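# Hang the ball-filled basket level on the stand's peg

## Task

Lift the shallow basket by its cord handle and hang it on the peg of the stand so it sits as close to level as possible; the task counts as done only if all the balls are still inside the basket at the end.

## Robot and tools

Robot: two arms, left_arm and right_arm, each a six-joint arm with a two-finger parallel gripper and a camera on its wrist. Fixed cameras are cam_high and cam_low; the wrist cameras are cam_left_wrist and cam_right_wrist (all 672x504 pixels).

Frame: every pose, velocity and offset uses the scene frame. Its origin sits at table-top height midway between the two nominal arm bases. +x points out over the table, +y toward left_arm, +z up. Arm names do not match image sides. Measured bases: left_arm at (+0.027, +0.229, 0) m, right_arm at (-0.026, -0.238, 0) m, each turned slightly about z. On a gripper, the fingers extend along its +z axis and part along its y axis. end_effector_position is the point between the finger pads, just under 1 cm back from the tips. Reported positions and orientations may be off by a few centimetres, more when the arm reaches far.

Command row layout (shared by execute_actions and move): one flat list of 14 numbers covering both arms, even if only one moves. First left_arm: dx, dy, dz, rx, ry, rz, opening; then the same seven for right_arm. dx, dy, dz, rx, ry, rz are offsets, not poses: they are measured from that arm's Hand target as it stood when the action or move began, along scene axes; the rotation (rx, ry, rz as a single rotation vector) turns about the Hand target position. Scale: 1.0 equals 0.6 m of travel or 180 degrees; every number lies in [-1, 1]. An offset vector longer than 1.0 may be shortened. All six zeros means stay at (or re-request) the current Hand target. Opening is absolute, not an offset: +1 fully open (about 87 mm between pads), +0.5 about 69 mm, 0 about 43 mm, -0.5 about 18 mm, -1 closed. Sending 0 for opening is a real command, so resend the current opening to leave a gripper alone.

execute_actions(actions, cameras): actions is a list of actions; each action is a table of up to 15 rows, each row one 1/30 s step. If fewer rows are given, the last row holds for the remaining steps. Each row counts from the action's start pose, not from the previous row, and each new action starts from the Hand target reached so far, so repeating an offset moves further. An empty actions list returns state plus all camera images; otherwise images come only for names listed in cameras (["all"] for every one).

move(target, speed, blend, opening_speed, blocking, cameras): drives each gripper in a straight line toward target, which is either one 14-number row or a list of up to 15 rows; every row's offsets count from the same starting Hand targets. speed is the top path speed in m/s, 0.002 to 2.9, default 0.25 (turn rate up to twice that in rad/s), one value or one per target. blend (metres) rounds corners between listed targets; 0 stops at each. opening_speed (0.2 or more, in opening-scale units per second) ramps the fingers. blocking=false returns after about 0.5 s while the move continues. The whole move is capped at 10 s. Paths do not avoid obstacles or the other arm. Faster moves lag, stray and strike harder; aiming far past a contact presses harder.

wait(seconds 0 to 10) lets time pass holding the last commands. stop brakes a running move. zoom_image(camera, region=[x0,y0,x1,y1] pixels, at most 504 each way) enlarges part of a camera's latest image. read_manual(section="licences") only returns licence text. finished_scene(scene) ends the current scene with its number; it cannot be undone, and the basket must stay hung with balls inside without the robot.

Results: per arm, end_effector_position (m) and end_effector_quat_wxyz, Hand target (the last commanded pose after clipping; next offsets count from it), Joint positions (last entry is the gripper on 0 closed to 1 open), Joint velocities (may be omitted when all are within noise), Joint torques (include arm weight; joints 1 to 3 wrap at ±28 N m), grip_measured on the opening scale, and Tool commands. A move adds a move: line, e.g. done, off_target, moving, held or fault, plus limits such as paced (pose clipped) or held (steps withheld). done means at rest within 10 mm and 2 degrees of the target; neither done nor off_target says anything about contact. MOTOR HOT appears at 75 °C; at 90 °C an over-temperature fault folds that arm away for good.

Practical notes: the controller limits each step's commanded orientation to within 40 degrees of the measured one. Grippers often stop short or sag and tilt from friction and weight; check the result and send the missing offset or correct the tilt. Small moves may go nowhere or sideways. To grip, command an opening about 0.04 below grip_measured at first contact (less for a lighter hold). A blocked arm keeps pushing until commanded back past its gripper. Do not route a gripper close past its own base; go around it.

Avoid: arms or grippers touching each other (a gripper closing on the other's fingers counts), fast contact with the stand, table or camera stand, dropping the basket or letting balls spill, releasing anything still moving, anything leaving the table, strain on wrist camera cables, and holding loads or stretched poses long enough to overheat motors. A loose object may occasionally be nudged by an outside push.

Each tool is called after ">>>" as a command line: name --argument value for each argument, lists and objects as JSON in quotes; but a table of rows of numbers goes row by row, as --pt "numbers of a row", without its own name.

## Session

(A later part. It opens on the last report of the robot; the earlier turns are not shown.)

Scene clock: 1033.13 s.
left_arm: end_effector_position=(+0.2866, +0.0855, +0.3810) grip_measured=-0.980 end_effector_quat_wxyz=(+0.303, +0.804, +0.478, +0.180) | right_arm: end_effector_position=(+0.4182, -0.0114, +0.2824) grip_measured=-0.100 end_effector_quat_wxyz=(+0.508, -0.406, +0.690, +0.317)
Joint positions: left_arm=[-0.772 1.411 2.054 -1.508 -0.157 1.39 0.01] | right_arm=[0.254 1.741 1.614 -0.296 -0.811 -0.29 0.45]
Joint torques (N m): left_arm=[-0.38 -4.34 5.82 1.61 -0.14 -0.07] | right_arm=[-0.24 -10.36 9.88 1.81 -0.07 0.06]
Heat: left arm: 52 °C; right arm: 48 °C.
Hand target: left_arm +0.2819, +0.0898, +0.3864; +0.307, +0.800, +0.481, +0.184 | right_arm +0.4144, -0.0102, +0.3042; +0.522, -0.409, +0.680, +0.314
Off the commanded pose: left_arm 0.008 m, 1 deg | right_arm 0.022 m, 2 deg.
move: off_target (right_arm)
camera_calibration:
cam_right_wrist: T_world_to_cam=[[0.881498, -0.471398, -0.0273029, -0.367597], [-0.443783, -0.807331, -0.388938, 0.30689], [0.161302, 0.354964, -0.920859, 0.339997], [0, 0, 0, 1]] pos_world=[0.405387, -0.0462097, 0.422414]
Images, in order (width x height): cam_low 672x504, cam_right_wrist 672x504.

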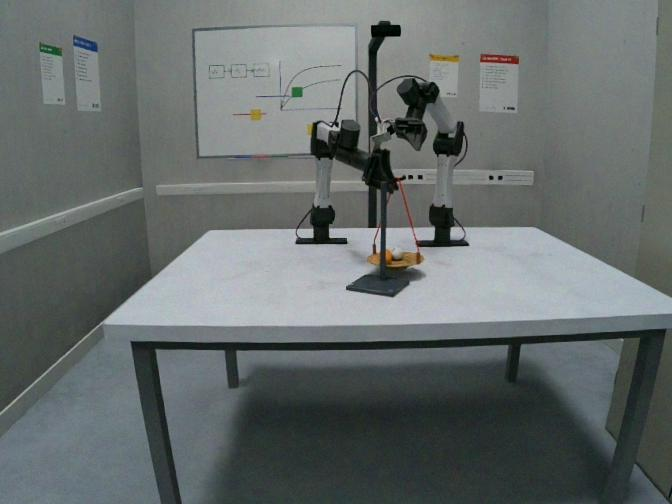

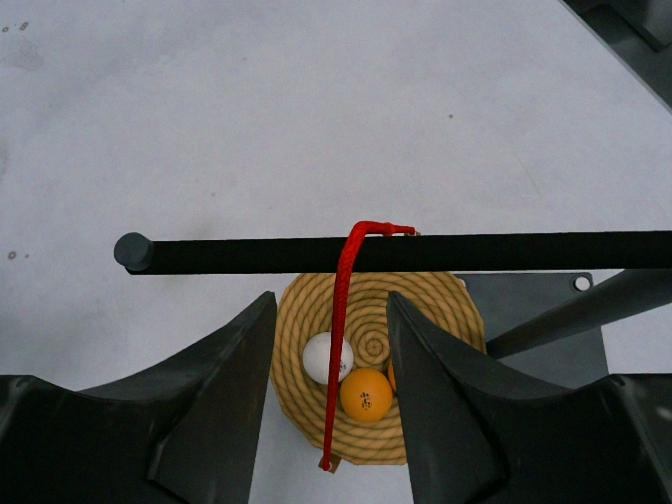

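>>> move --pt "0 0 0 0 0 0 -1 0.006 -0.002 -0.04 0 0 0 -0.1" --pt "0 0 0 0 0 0 -1 -0.075 -0.142 -0.037 0 0 0 -0.1" --pt "0 0 0 0 0 0 -1 -0.17 -0.34 -0.03 0.2 0.14 -0.11 -0.1" --pt "0 0 0 0 0 0 -1 -0.274 -0.583 -0.091 0.4202 0.2976 -0.2364 -0.9" --speed '[0.04,0.08,0.2,0.25]' --blend '[0,0.02,0.03,0]' --cameras '["all"]'

>>> zoom_image --camera "cam_low" --region '[360, 230, 432, 275]'

>>> zoom_image --camera "cam_high" --region '[365, 160, 490, 300]'

>>> zoom_image --camera "cam_right_wrist" --region '[440, 95, 560, 285]'

Scene clock: 1086.33 s.
left_arm: end_effector_position=(+0.2866, +0.0855, +0.3810) grip_measured=-0.980 end_effector_quat_wxyz=(+0.303, +0.804, +0.478, +0.180) | right_arm: end_effector_position=(+0.2516, -0.3606, +0.2585) grip_measured=-0.899 end_effector_quat_wxyz=(+0.411, +0.375, +0.600, +0.575)
Joint positions: left_arm=[-0.772 1.411 2.054 -1.508 -0.157 1.39 0.01] | right_arm=[-1.025 1.346 0.661 0.673 -1.439 1.496 0.05]
Joint torques (N m): left_arm=[-0.36 -4.36 5.82 1.61 -0.14 -0.06] | right_arm=[-0.25 -3.03 5.07 1.5 -0.06 0.02]
Heat: left arm: 52 °C; right arm: 48 °C.
Hand target: left_arm +0.2819, +0.0898, +0.3864; +0.307, +0.800, +0.481, +0.184 | right_arm +0.2500, -0.3600, +0.2496; +0.388, +0.392, +0.592, +0.587
Off the commanded pose: left_arm 0.008 m, 1 deg | right_arm 0.009 m, 4 deg.
move: off_target (right_arm); target 4's new opening was sent with right_arm's hand 0.009 m and 4 deg from that target
camera_calibration:
cam_left_wrist: T_world_to_cam=[[-0.655748, 0.340417, -0.673877, 0.413012], [-0.163468, 0.807384, 0.56693, -0.218721], [0.73707, 0.481921, -0.473793, 0.0715208], [0, 0, 0, 1]] pos_world=[0.182362, 0.00152822, 0.436205]
cam_right_wrist: T_world_to_cam=[[0.0204936, -0.0555949, -0.998243, 0.231423], [-0.956503, 0.289523, -0.035761, 0.375033], [0.291002, 0.955555, -0.0472433, 0.426881], [0, 0, 0, 1]] pos_world=[0.229754, -0.503623, 0.264595]

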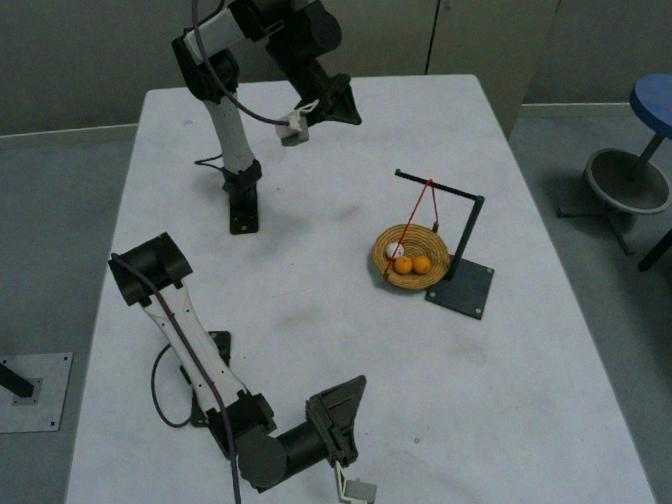

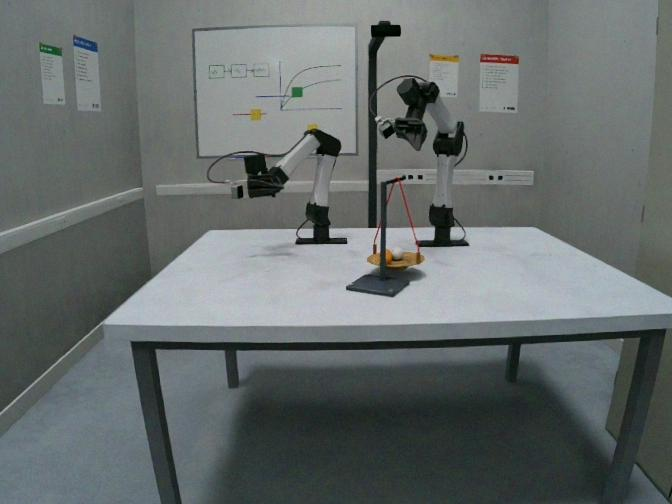

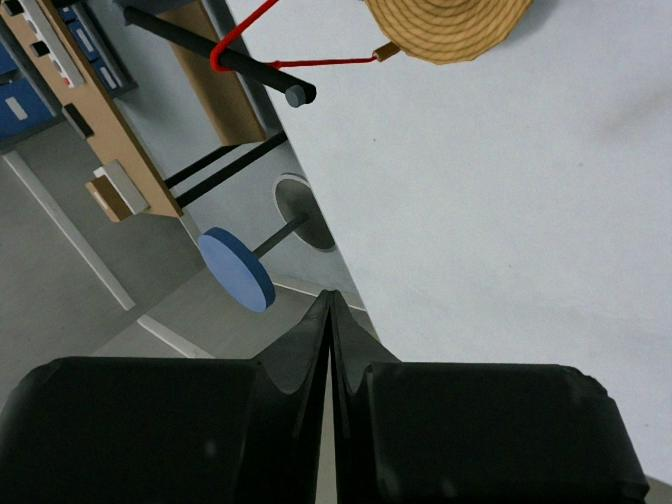

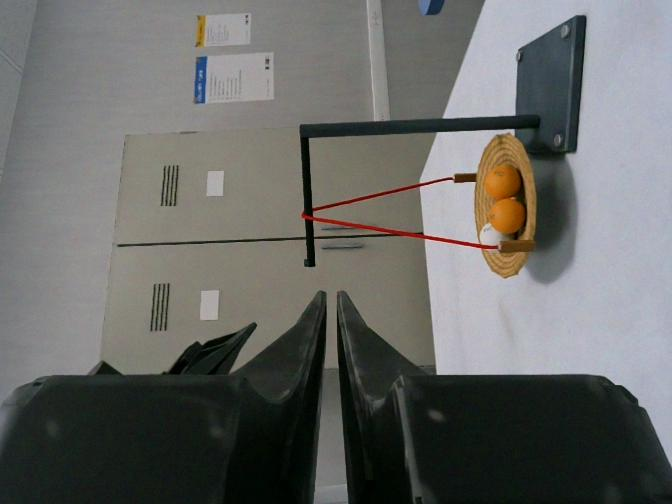

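Scaled by 7.000 from the camera's 672x504 image, which has a finer 960x720 frame.

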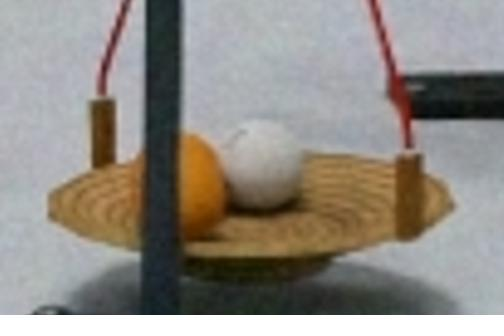

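Scaled by 3.600 from the camera's 672x504 image, which has a finer 960x720 frame.

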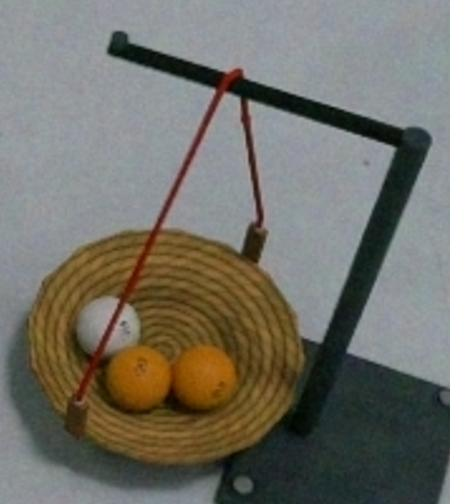

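Scaled by 2.653 from the camera's 672x504 image, which has a finer 960x720 frame.

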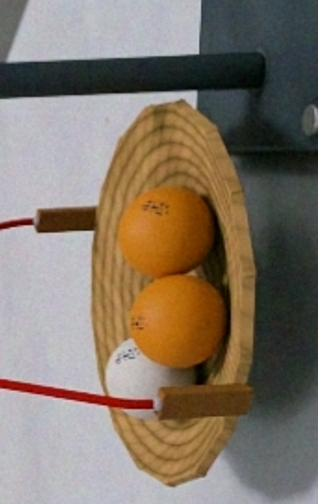

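>>> move --pt "0.2518 -0.153 -0.0823 0 0 0 -1 0 0 0 0 0 0 -0.9" --pt "0.2518 -0.153 -0.127 0 0 0 -1 0 0 0 0 0 0 -0.9" --speed '[0.12,0.04]' --blend '[0.005,0]' --cameras '["cam_low","cam_right_wrist","cam_left_wrist"]'

>>> zoom_image --camera "cam_low" --region '[375, 150, 415, 190]'

>>> zoom_image --camera "cam_right_wrist" --region '[250, 140, 350, 260]'

Scene clock: 1131.83 s.
left_arm: end_effector_position=(+0.4326, -0.0027, +0.3107) grip_measured=-0.980 end_effector_quat_wxyz=(+0.301, +0.801, +0.483, +0.187) | right_arm: end_effector_position=(+0.2516, -0.3606, +0.2585) grip_measured=-0.899 end_effector_quat_wxyz=(+0.411, +0.375, +0.600, +0.575)
Joint positions: left_arm=[-0.687 1.841 2.141 -1.153 -0.118 1.448 0.01] | right_arm=[-1.025 1.346 0.661 0.673 -1.439 1.496 0.05]
Joint torques (N m): left_arm=[0.76 -10.14 4.07 1.98 0.14 0.12] | right_arm=[-0.7 -3.4 5.03 1.38 -0.04 0.12]
Heat: left arm: 51 °C; right arm: 45 °C.
Hand target: left_arm +0.4330, -0.0021, +0.3103; +0.307, +0.800, +0.480, +0.184 | right_arm +0.2500, -0.3600, +0.2496; +0.388, +0.392, +0.592, +0.587
Off the commanded pose: left_arm 0.001 m, 1 deg | right_arm 0.009 m, 4 deg.
move: off_target (right_arm)
camera_calibration:
cam_left_wrist: T_world_to_cam=[[-0.656073, 0.333503, -0.677011, 0.492503], [-0.180618, 0.801609, 0.569913, -0.0772415], [0.732766, 0.496185, -0.465677, -0.0275735], [0, 0, 0, 1]] pos_world=[0.329372, -0.0886521, 0.364611]
cam_right_wrist: T_world_to_cam=[[0.0204936, -0.0555949, -0.998243, 0.231423], [-0.956503, 0.289523, -0.035761, 0.375033], [0.291002, 0.955555, -0.0472433, 0.426881], [0, 0, 0, 1]] pos_world=[0.229754, -0.503623, 0.264595]
Images, in order (width x height): cam_low 672x504, cam_left_wrist 672x504, cam_right_wrist 672x504.

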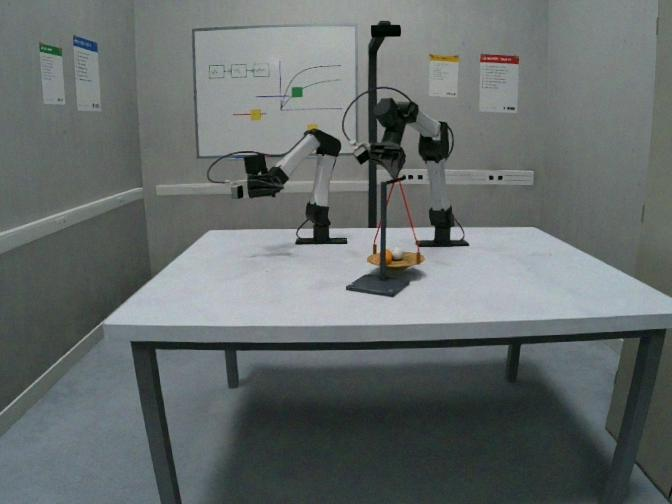

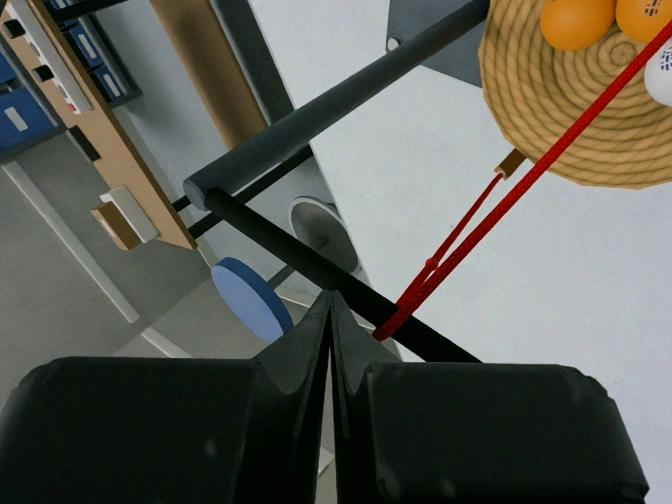

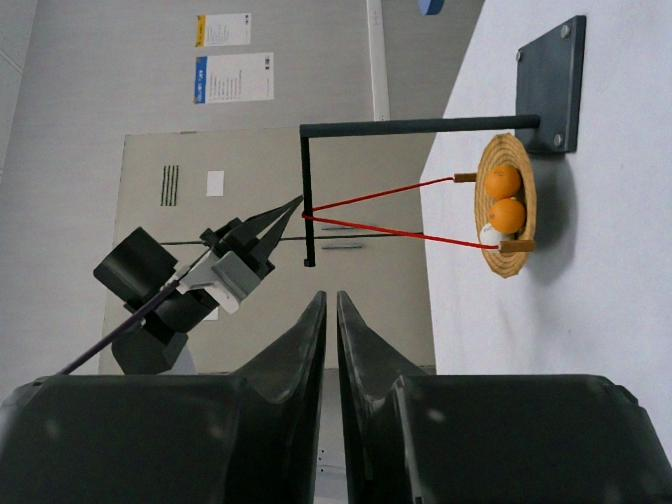

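Scaled by 12.600 from the camera's 672x504 image, which has a finer 960x720 frame.

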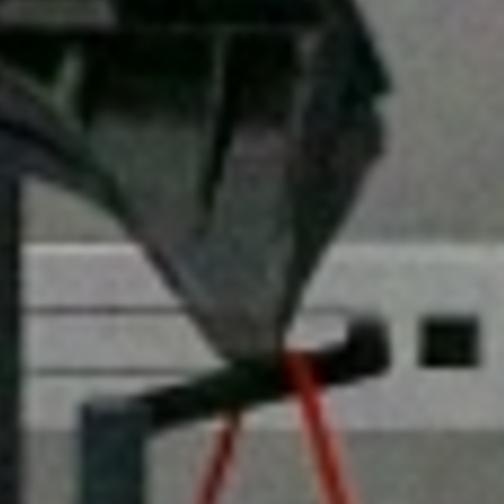

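Scaled by 4.200 from the camera's 672x504 image, which has a finer 960x720 frame.

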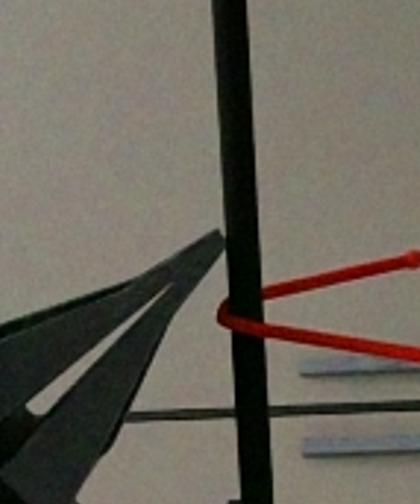

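>>> move --target '[-0.0572,0.0309,-0.005,0,0,0,-1,0,0,0,0,0,0,-0.9]' --speed 0.02 --cameras '["cam_low","cam_right_wrist","cam_left_wrist"]'

>>> zoom_image --camera "cam_low" --region '[355, 150, 435, 285]'

>>> zoom_image --camera "cam_right_wrist" --region '[250, 140, 350, 260]'

Scene clock: 1142.33 s.
left_arm: end_effector_position=(+0.4129, +0.0106, +0.3125) grip_measured=-0.980 end_effector_quat_wxyz=(+0.322, +0.794, +0.478, +0.195) | right_arm: end_effector_position=(+0.2516, -0.3606, +0.2585) grip_measured=-0.899 end_effector_quat_wxyz=(+0.411, +0.375, +0.600, +0.575)
Joint positions: left_arm=[-0.691 1.686 1.923 -1.044 -0.121 1.449 0.01] | right_arm=[-1.025 1.346 0.661 0.673 -1.439 1.496 0.05]
Joint torques (N m): left_arm=[-0.38 -10.09 4.38 1.4 0.04 -0.05] | right_arm=[-0.68 -2.99 5.16 1.49 -0.07 0.05]
Heat: left arm: 50 °C; right arm: 45 °C.
Hand target: left_arm +0.3986, +0.0163, +0.3072; +0.307, +0.801, +0.480, +0.184 | right_arm +0.2500, -0.3600, +0.2496; +0.388, +0.392, +0.592, +0.587
Off the commanded pose: left_arm 0.016 m, 2 deg | right_arm 0.009 m, 4 deg.
move: off_target (left_arm, right_arm)
camera_calibration:
cam_left_wrist: T_world_to_cam=[[-0.627789, 0.317524, -0.710676, 0.475381], [-0.199248, 0.817042, 0.541056, -0.0759501], [0.75245, 0.48127, -0.449664, -0.0317883], [0, 0, 0, 1]] pos_world=[0.307225, -0.0735915, 0.364641]
cam_right_wrist: T_world_to_cam=[[0.0204936, -0.0555949, -0.998243, 0.231423], [-0.956503, 0.289523, -0.035761, 0.375033], [0.291002, 0.955555, -0.0472433, 0.426881], [0, 0, 0, 1]] pos_world=[0.229754, -0.503623, 0.264595]
Images, in order (width x height): cam_low 672x504, cam_left_wrist 672x504, cam_right_wrist 672x504.

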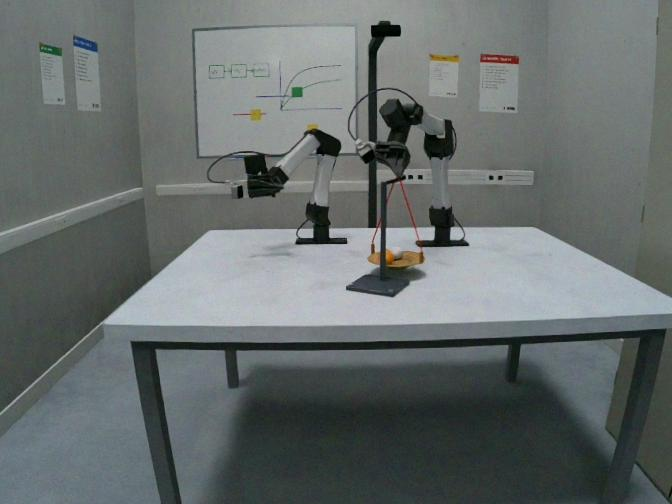

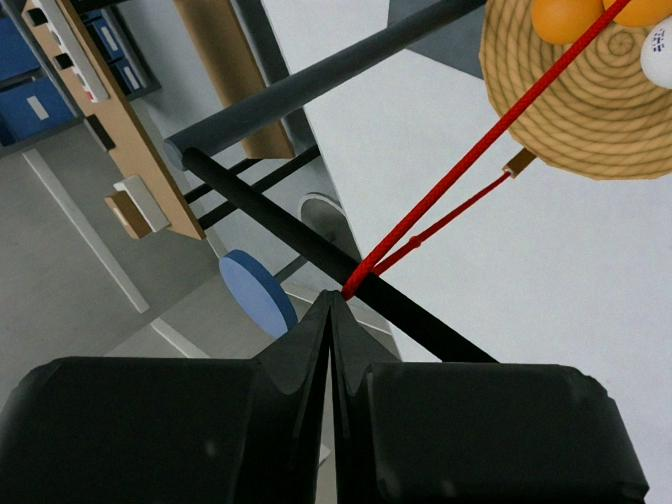

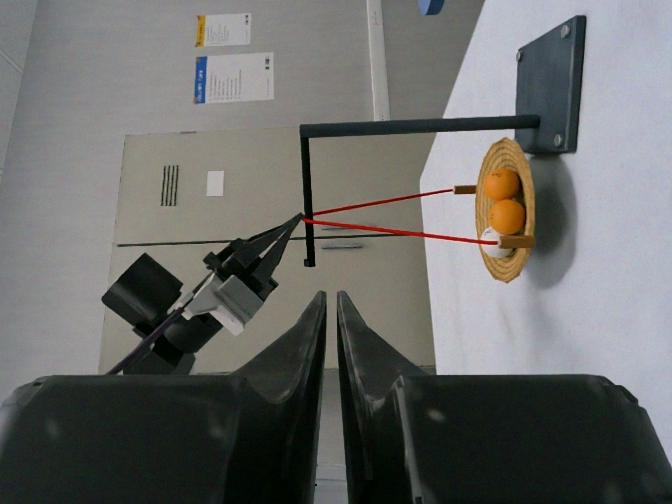

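Scaled by 3.733 from the camera's 672x504 image, which has a finer 960x720 frame.

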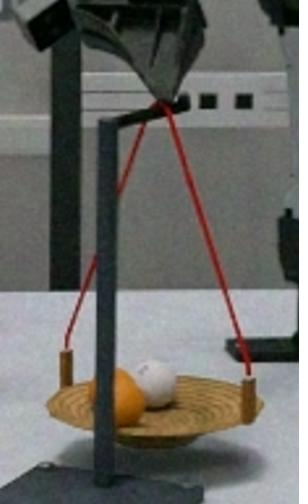

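Scaled by 4.200 from the camera's 672x504 image, which has a finer 960x720 frame.

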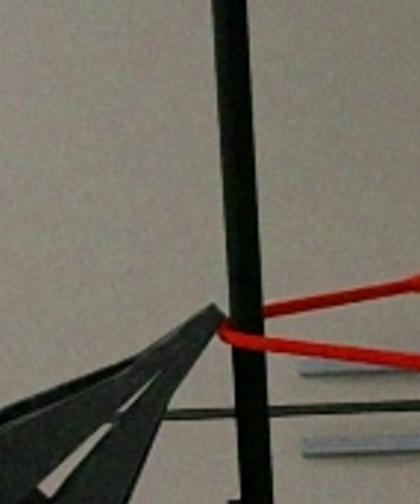

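>>> move --target '[-0.022,0.0119,-0.009,0,0,0,-1,0,0,0,0,0,0,-0.9]' --speed 0.02 --cameras '["cam_low","cam_right_wrist"]'

>>> zoom_image --camera "cam_right_wrist" --region '[250, 140, 350, 260]'

Scene clock: 1148.40 s.
left_arm: end_effector_position=(+0.4007, +0.0198, +0.3078) grip_measured=-0.980 end_effector_quat_wxyz=(+0.320, +0.794, +0.478, +0.198) | right_arm: end_effector_position=(+0.2516, -0.3606, +0.2585) grip_measured=-0.899 end_effector_quat_wxyz=(+0.411, +0.375, +0.600, +0.575)
Joint positions: left_arm=[-0.695 1.617 1.826 -1.017 -0.129 1.448 0.01] | right_arm=[-1.025 1.346 0.661 0.673 -1.439 1.496 0.05]
Joint torques (N m): left_arm=[-0.73 -9.42 4.45 1.4 0.07 -0.11] | right_arm=[-0.75 -3.06 5.05 1.45 -0.05 0.12]
Heat: left arm: 49 °C; right arm: 44 °C.
Hand target: left_arm +0.3854, +0.0235, +0.3018; +0.307, +0.801, +0.480, +0.184 | right_arm +0.2500, -0.3600, +0.2496; +0.388, +0.392, +0.592, +0.587
Off the commanded pose: left_arm 0.017 m, 2 deg | right_arm 0.009 m, 4 deg.
move: off_target (left_arm, right_arm)
camera_calibration:
cam_right_wrist: T_world_to_cam=[[0.0204936, -0.0555949, -0.998243, 0.231423], [-0.956503, 0.289523, -0.035761, 0.375033], [0.291002, 0.955555, -0.0472433, 0.426881], [0, 0, 0, 1]] pos_world=[0.229754, -0.503623, 0.264595]
Images, in order (width x height): cam_low 672x504, cam_right_wrist 672x504.

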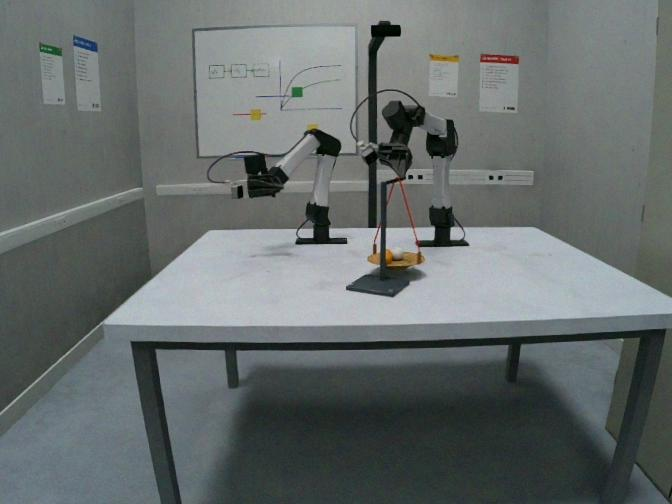

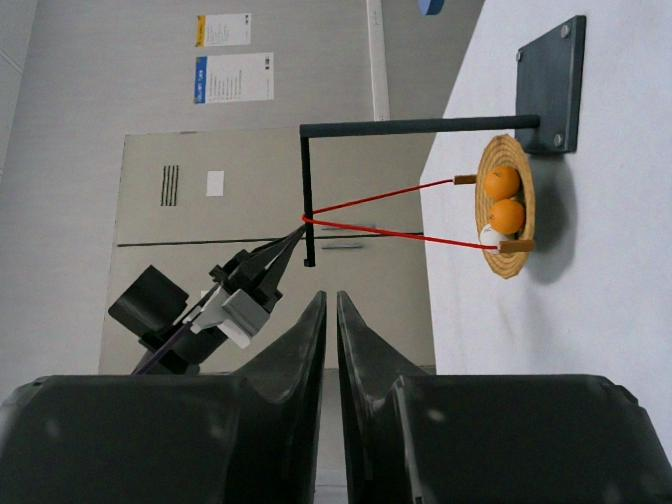

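Scaled by 4.200 from the camera's 672x504 image, which has a finer 960x720 frame.

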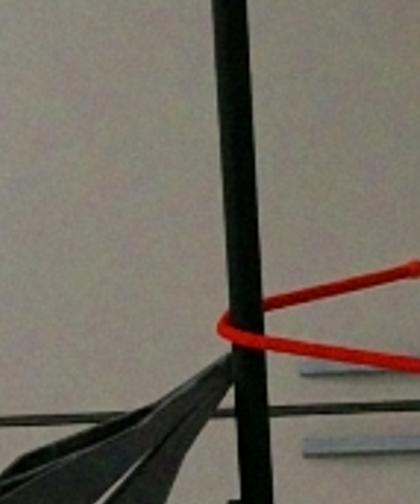

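>>> move --pt "-0.03 0.016 0.06 0 0 0 -1 0.06 0.15 0.08 -0.187 -0.158 0.093 -0.9" --pt "-0.1725 0.1105 0.141 0 0 0 -1 0.167 0.383 0.12 -0.3894 -0.3299 0.1932 -0.95" --pt "-0.1725 0.1105 0.141 0 0 0 -1 0.29 0.495 0.151 -0.3894 -0.3299 0.1932 -0.95" --speed '[0.15,0.2,0.12]' --blend '[0.02,0.02,0]' --cameras '["all"]'

>>> zoom_image --camera "cam_low" --region '[355, 150, 435, 285]'

Scene clock: 1187.50 s.
left_arm: end_effector_position=(+0.2879, +0.0845, +0.3767) grip_measured=-0.980 end_effector_quat_wxyz=(+0.297, +0.807, +0.479, +0.178) | right_arm: end_effector_position=(+0.4167, -0.0642, +0.3373) grip_measured=-0.949 end_effector_quat_wxyz=(+0.576, -0.380, +0.634, +0.349)
Joint positions: left_arm=[-0.771 1.416 2.045 -1.507 -0.156 1.39 0.01] | right_arm=[0.086 1.649 1.533 -0.061 -1.015 -0.146 0.025]
Joint torques (N m): left_arm=[-0.35 -5.01 6.53 1.59 -0.14 -0.06] | right_arm=[-0.38 -5.81 9.94 1.96 -0.03 0.08]
Heat: left arm: 48 °C; right arm: 45 °C.
Hand target: left_arm +0.2819, +0.0898, +0.3865; +0.307, +0.801, +0.480, +0.184 | right_arm +0.4241, -0.0631, +0.3402; +0.579, -0.380, +0.632, +0.348
Off the commanded pose: left_arm 0.013 m, 2 deg | right_arm 0.008 m, 0 deg.
move: off_target (left_arm); blend cut to 0 m at target 2
camera_calibration:
cam_left_wrist: T_world_to_cam=[[-0.662506, 0.346772, -0.663954, 0.409045], [-0.157395, 0.802152, 0.576003, -0.2199], [0.732334, 0.486108, -0.47685, 0.0711916], [0, 0, 0, 1]] pos_world=[0.184247, -0.0000590723, 0.432197]
cam_right_wrist: T_world_to_cam=[[0.883686, -0.468031, -0.00679107, -0.397302], [-0.391376, -0.730839, -0.559196, 0.325415], [0.256758, 0.496811, -0.829008, 0.347815], [0, 0, 0, 1]] pos_world=[0.389145, -0.120922, 0.467614]

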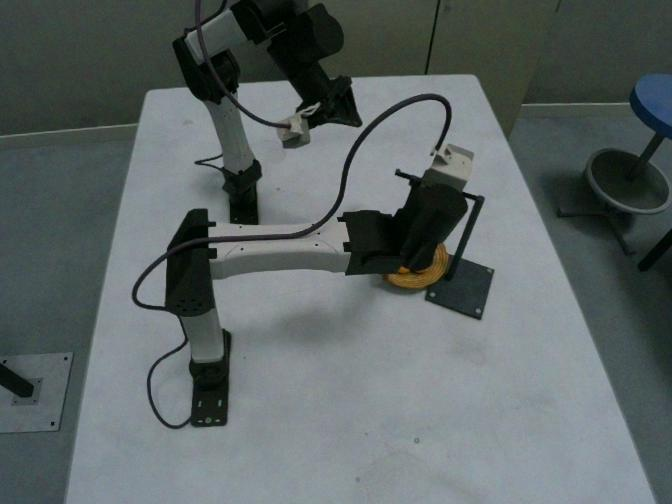

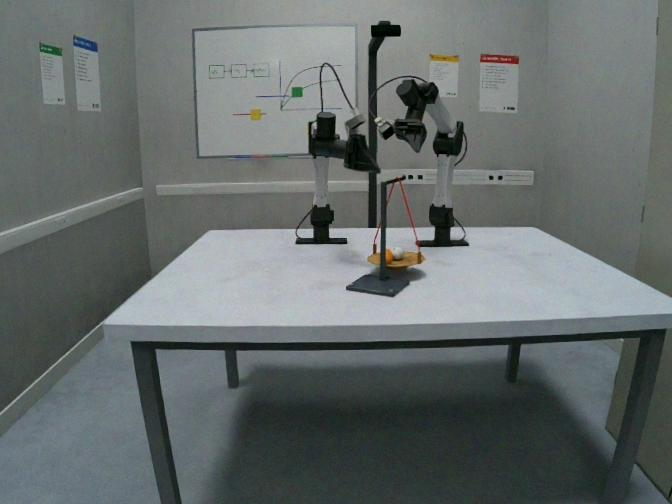

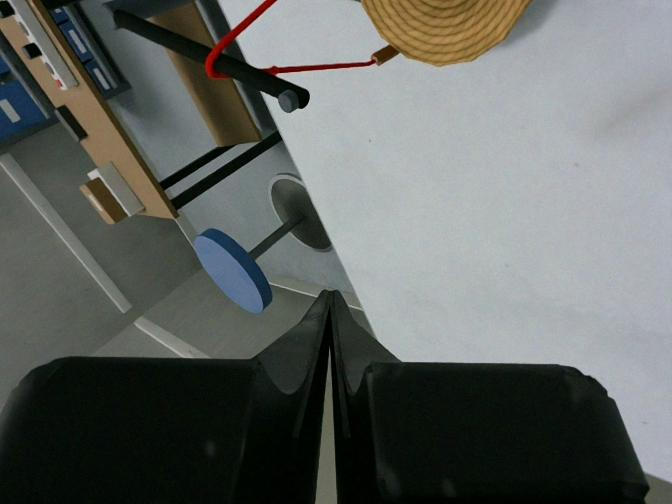

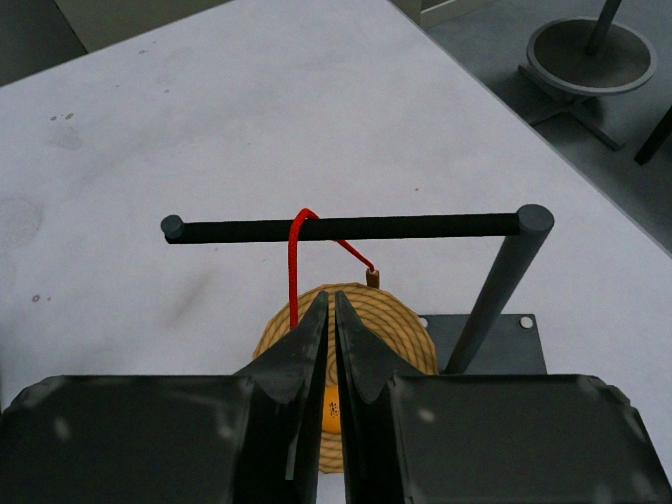

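Scaled by 3.733 from the camera's 672x504 image, which has a finer 960x720 frame.

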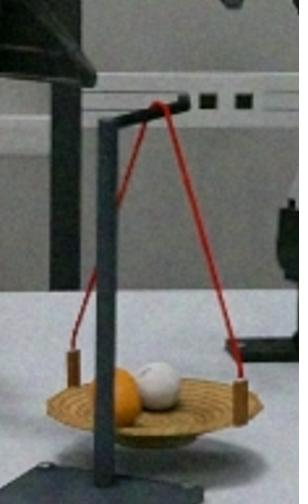

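>>> move --target '[0,0,0,0,0,0,-1,0.0568,0.09,-0.01,0,0,0,-0.95]' --speed 0.06 --cameras '["cam_low","cam_right_wrist","cam_left_wrist"]'

>>> zoom_image --camera "cam_low" --region '[375, 150, 415, 190]'

>>> zoom_image --camera "cam_left_wrist" --region '[90, 0, 330, 130]'

Scene clock: 1203.43 s.
left_arm: end_effector_position=(+0.2879, +0.0845, +0.3767) grip_measured=-0.980 end_effector_quat_wxyz=(+0.297, +0.807, +0.479, +0.178) | right_arm: end_effector_position=(+0.4497, -0.0121, +0.3313) grip_measured=-0.949 end_effector_quat_wxyz=(+0.573, -0.380, +0.637, +0.349)
Joint positions: left_arm=[-0.771 1.416 2.045 -1.507 -0.156 1.39 0.01] | right_arm=[0.21 1.801 1.686 -0.045 -0.891 -0.115 0.025]
Joint torques (N m): left_arm=[-0.36 -5.03 6.53 1.59 -0.15 -0.06] | right_arm=[-0.12 -6.79 9.96 2.25 0.05 0.06]
Heat: left arm: 49 °C; right arm: 49 °C.
Hand target: left_arm +0.2819, +0.0898, +0.3865; +0.307, +0.801, +0.480, +0.184 | right_arm +0.4582, -0.0091, +0.3341; +0.579, -0.380, +0.632, +0.348
Off the commanded pose: left_arm 0.013 m, 2 deg | right_arm 0.009 m, 1 deg.
move: off_target (left_arm)
camera_calibration:
cam_left_wrist: T_world_to_cam=[[-0.662506, 0.346772, -0.663954, 0.409045], [-0.157395, 0.802152, 0.576003, -0.2199], [0.732334, 0.486108, -0.47685, 0.0711916], [0, 0, 0, 1]] pos_world=[0.184247, -0.0000590723, 0.432197]
cam_right_wrist: T_world_to_cam=[[0.883367, -0.468509, -0.0127438, -0.400087], [-0.396571, -0.732684, -0.553087, 0.37341], [0.249789, 0.493633, -0.833026, 0.312928], [0, 0, 0, 1]] pos_world=[0.423341, -0.0683245, 0.462107]
Images, in order (width x height): cam_low 672x504, cam_left_wrist 672x504, cam_right_wrist 672x504.

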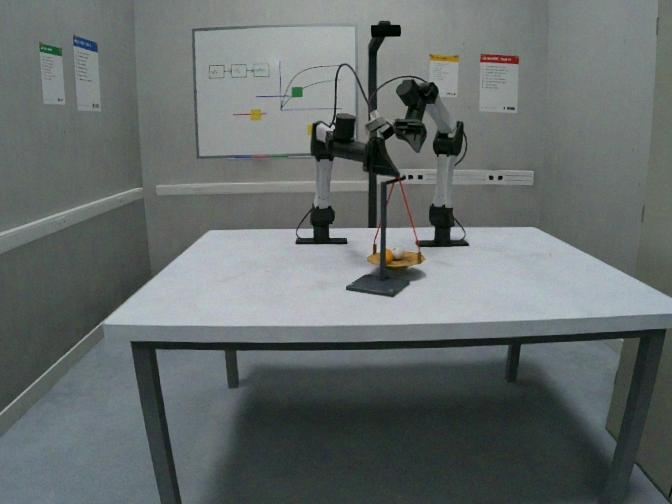

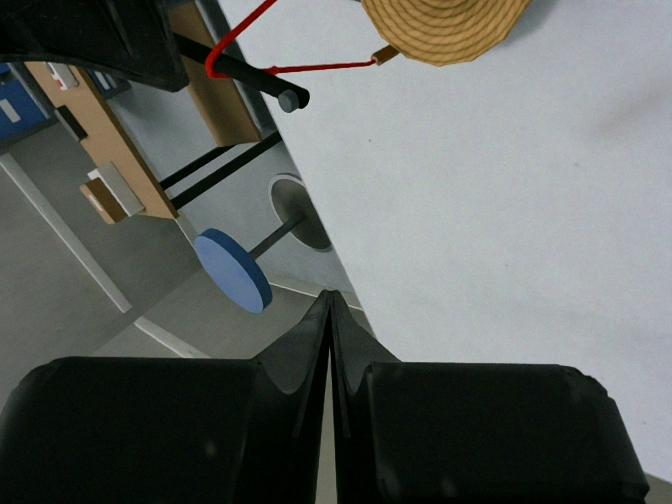

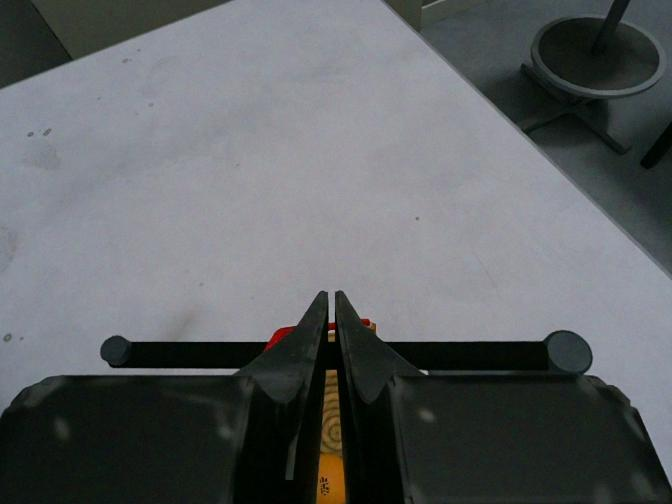

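Scaled by 12.600 from the camera's 672x504 image, which has a finer 960x720 frame.

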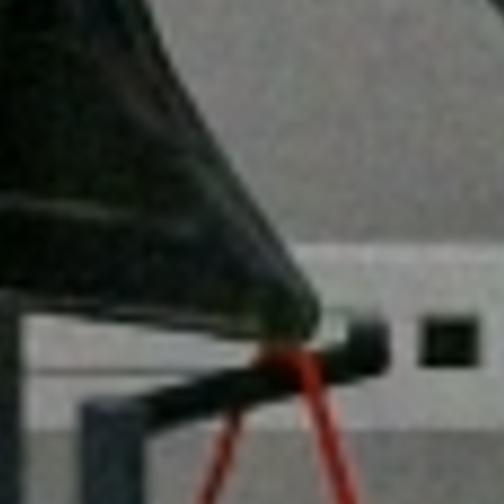

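Scaled by 2.100 from the camera's 672x504 image, which has a finer 960x720 frame.

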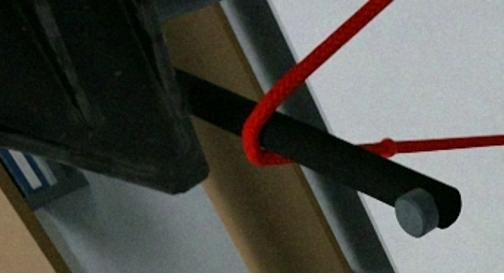

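>>> execute_actions --actions '[]'

Scene clock: 1221.23 s.
left_arm: end_effector_position=(+0.2879, +0.0845, +0.3767) grip_measured=-0.980 end_effector_quat_wxyz=(+0.297, +0.807, +0.479, +0.178) | right_arm: end_effector_position=(+0.4498, -0.0121, +0.3313) grip_measured=-0.949 end_effector_quat_wxyz=(+0.573, -0.380, +0.637, +0.349)
Joint positions: left_arm=[-0.771 1.416 2.045 -1.507 -0.156 1.39 0.01] | right_arm=[0.21 1.801 1.686 -0.045 -0.891 -0.115 0.025]
Joint velocities: within noise
Joint torques (N m): left_arm=[-0.38 -5.01 6.53 1.59 -0.14 -0.06] | right_arm=[0.02 -6.42 10.06 2.24 0.1 0.08]
Heat: left arm: 50 °C; right arm: 49 °C.
Hand target: left_arm +0.2819, +0.0898, +0.3865; +0.307, +0.801, +0.480, +0.184 | right_arm +0.4582, -0.0091, +0.3341; +0.579, -0.380, +0.632, +0.348
Tool commands: left_gripper/opening=-1.0 right_gripper/opening=-0.95
Off the commanded pose: left_arm 0.013 m, 2 deg | right_arm 0.009 m, 1 deg.
camera_calibration:
cam_left_wrist: T_world_to_cam=[[-0.662506, 0.346772, -0.663954, 0.409045], [-0.157395, 0.802152, 0.576003, -0.2199], [0.732334, 0.486108, -0.47685, 0.0711916], [0, 0, 0, 1]] pos_world=[0.184247, -0.0000590723, 0.432197]
cam_right_wrist: T_world_to_cam=[[0.883175, -0.468871, -0.0126895, -0.400056], [-0.396862, -0.732571, -0.553028, 0.373514], [0.250003, 0.493457, -0.833066, 0.312844], [0, 0, 0, 1]] pos_world=[0.423341, -0.0683249, 0.462107]

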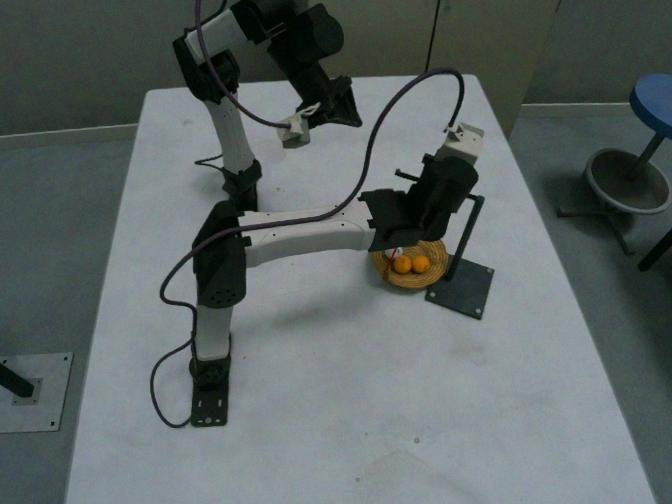

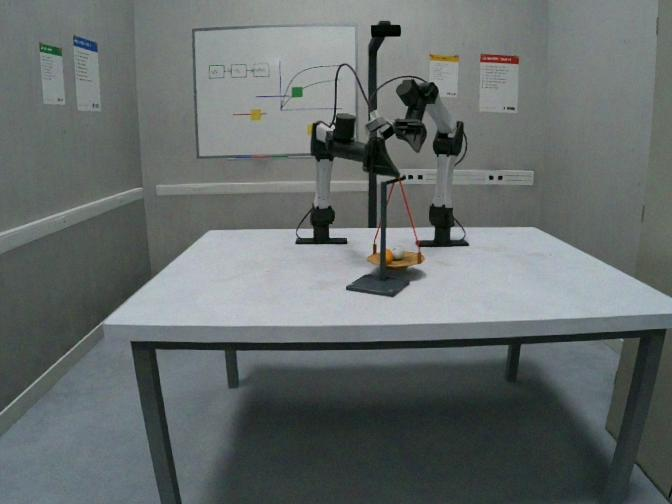

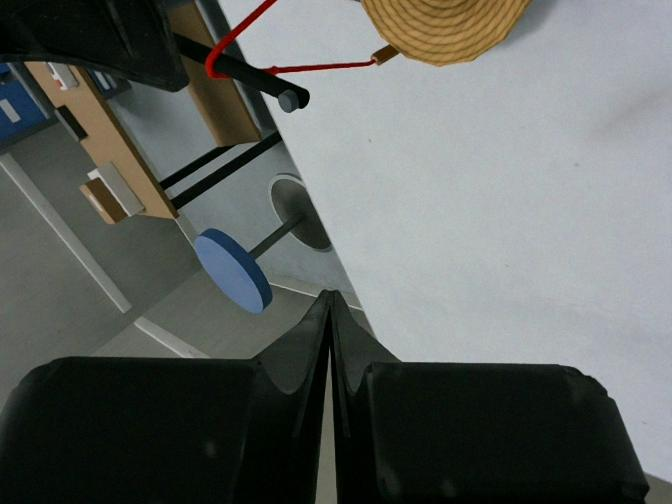

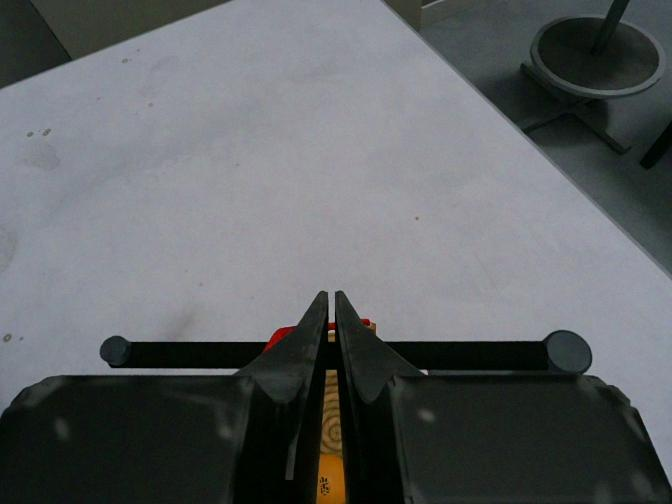

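>>> zoom_image --camera "cam_right_wrist" --region '[220, 270, 440, 440]'

>>> zoom_image --camera "cam_low" --region '[340, 150, 450, 300]'

>>> zoom_image --camera "cam_high" --region '[360, 150, 500, 300]'

>>> zoom_image --camera "cam_left_wrist" --region '[160, 0, 420, 150]'

Scaled by 2.291 from the camera's 672x504 image, which has a finer 960x720 frame.

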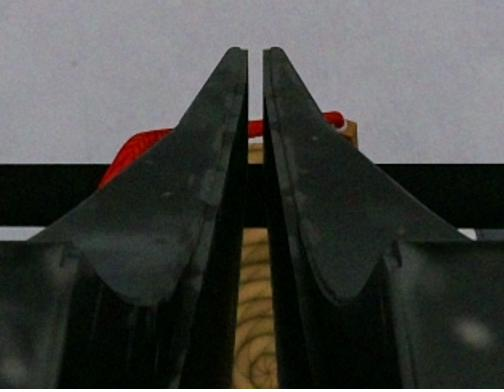

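Scaled by 3.360 from the camera's 672x504 image, which has a finer 960x720 frame.

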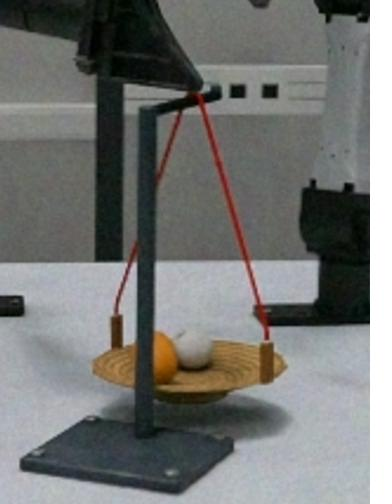

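Scaled by 3.360 from the camera's 672x504 image, which has a finer 960x720 frame.

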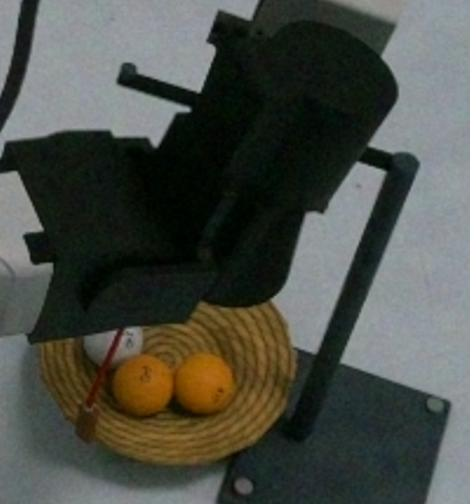

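Scaled by 1.938 from the camera's 672x504 image, which has a finer 960x720 frame.

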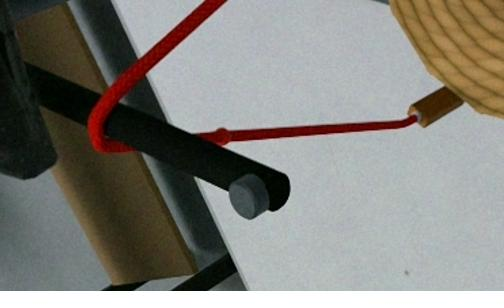

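>>> move --target '[0,0,0,0,0,0,-1,0,0,-0.016,0,0,0,-0.95]' --speed 0.015 --cameras '["cam_low","cam_right_wrist"]'

>>> zoom_image --camera "cam_low" --region '[340, 150, 450, 300]'

>>> zoom_image --camera "cam_low" --region '[370, 150, 420, 200]'

Scene clock: 1245.83 s.
left_arm: end_effector_position=(+0.2879, +0.0845, +0.3767) grip_measured=-0.980 end_effector_quat_wxyz=(+0.297, +0.807, +0.479, +0.178) | right_arm: end_effector_position=(+0.4521, -0.0117, +0.3373) grip_measured=-0.949 end_effector_quat_wxyz=(+0.585, -0.383, +0.627, +0.345)
Joint positions: left_arm=[-0.771 1.416 2.045 -1.507 -0.156 1.39 0.01] | right_arm=[0.21 1.801 1.686 -0.011 -0.89 -0.115 0.025]
Joint torques (N m): left_arm=[-0.35 -5.03 6.5 1.59 -0.14 -0.06] | right_arm=[-0.06 -7.19 6.19 2.24 0.09 0.07]
Heat: left arm: 50 °C; right arm: 50 °C.
Hand target: left_arm +0.2819, +0.0898, +0.3865; +0.307, +0.801, +0.480, +0.184 | right_arm +0.4582, -0.0092, +0.3246; +0.579, -0.380, +0.632, +0.348
Off the commanded pose: left_arm 0.013 m, 2 deg | right_arm 0.014 m, 1 deg.
move: off_target (left_arm, right_arm)
camera_calibration:
cam_right_wrist: T_world_to_cam=[[0.882955, -0.469264, 0.0135052, -0.410593], [-0.378657, -0.728886, -0.570389, 0.375735], [0.277507, 0.498514, -0.821264, 0.300722], [0, 0, 0, 1]] pos_world=[0.421357, -0.0687222, 0.466833]
Images, in order (width x height): cam_low 672x504, cam_right_wrist 672x504.

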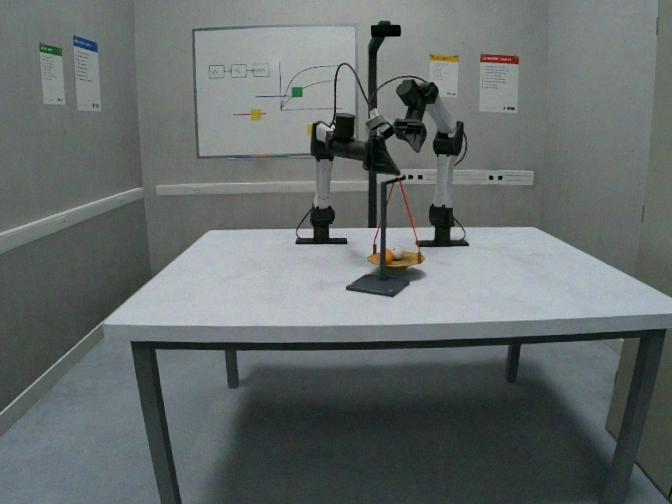

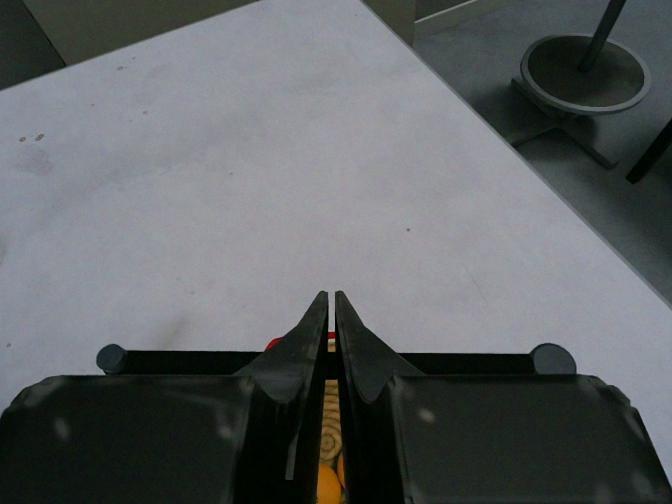

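Scaled by 3.360 from the camera's 672x504 image, which has a finer 960x720 frame.

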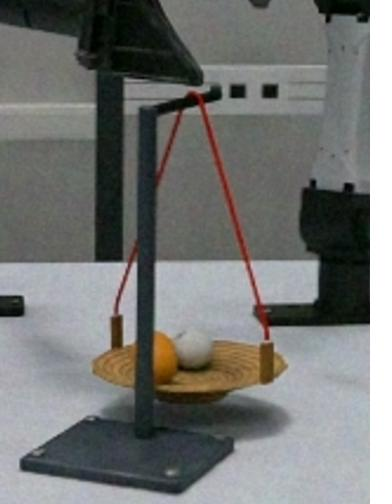

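Scaled by 10.080 from the camera's 672x504 image, which has a finer 960x720 frame.

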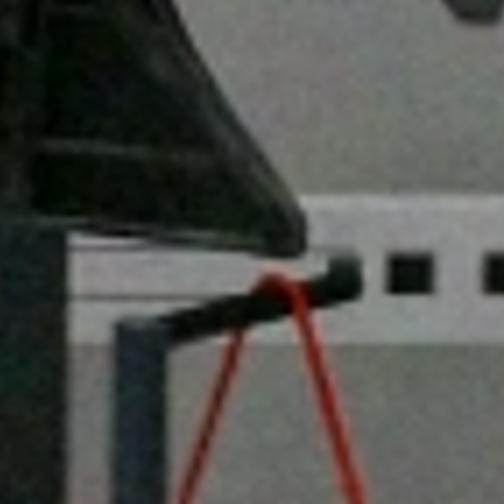

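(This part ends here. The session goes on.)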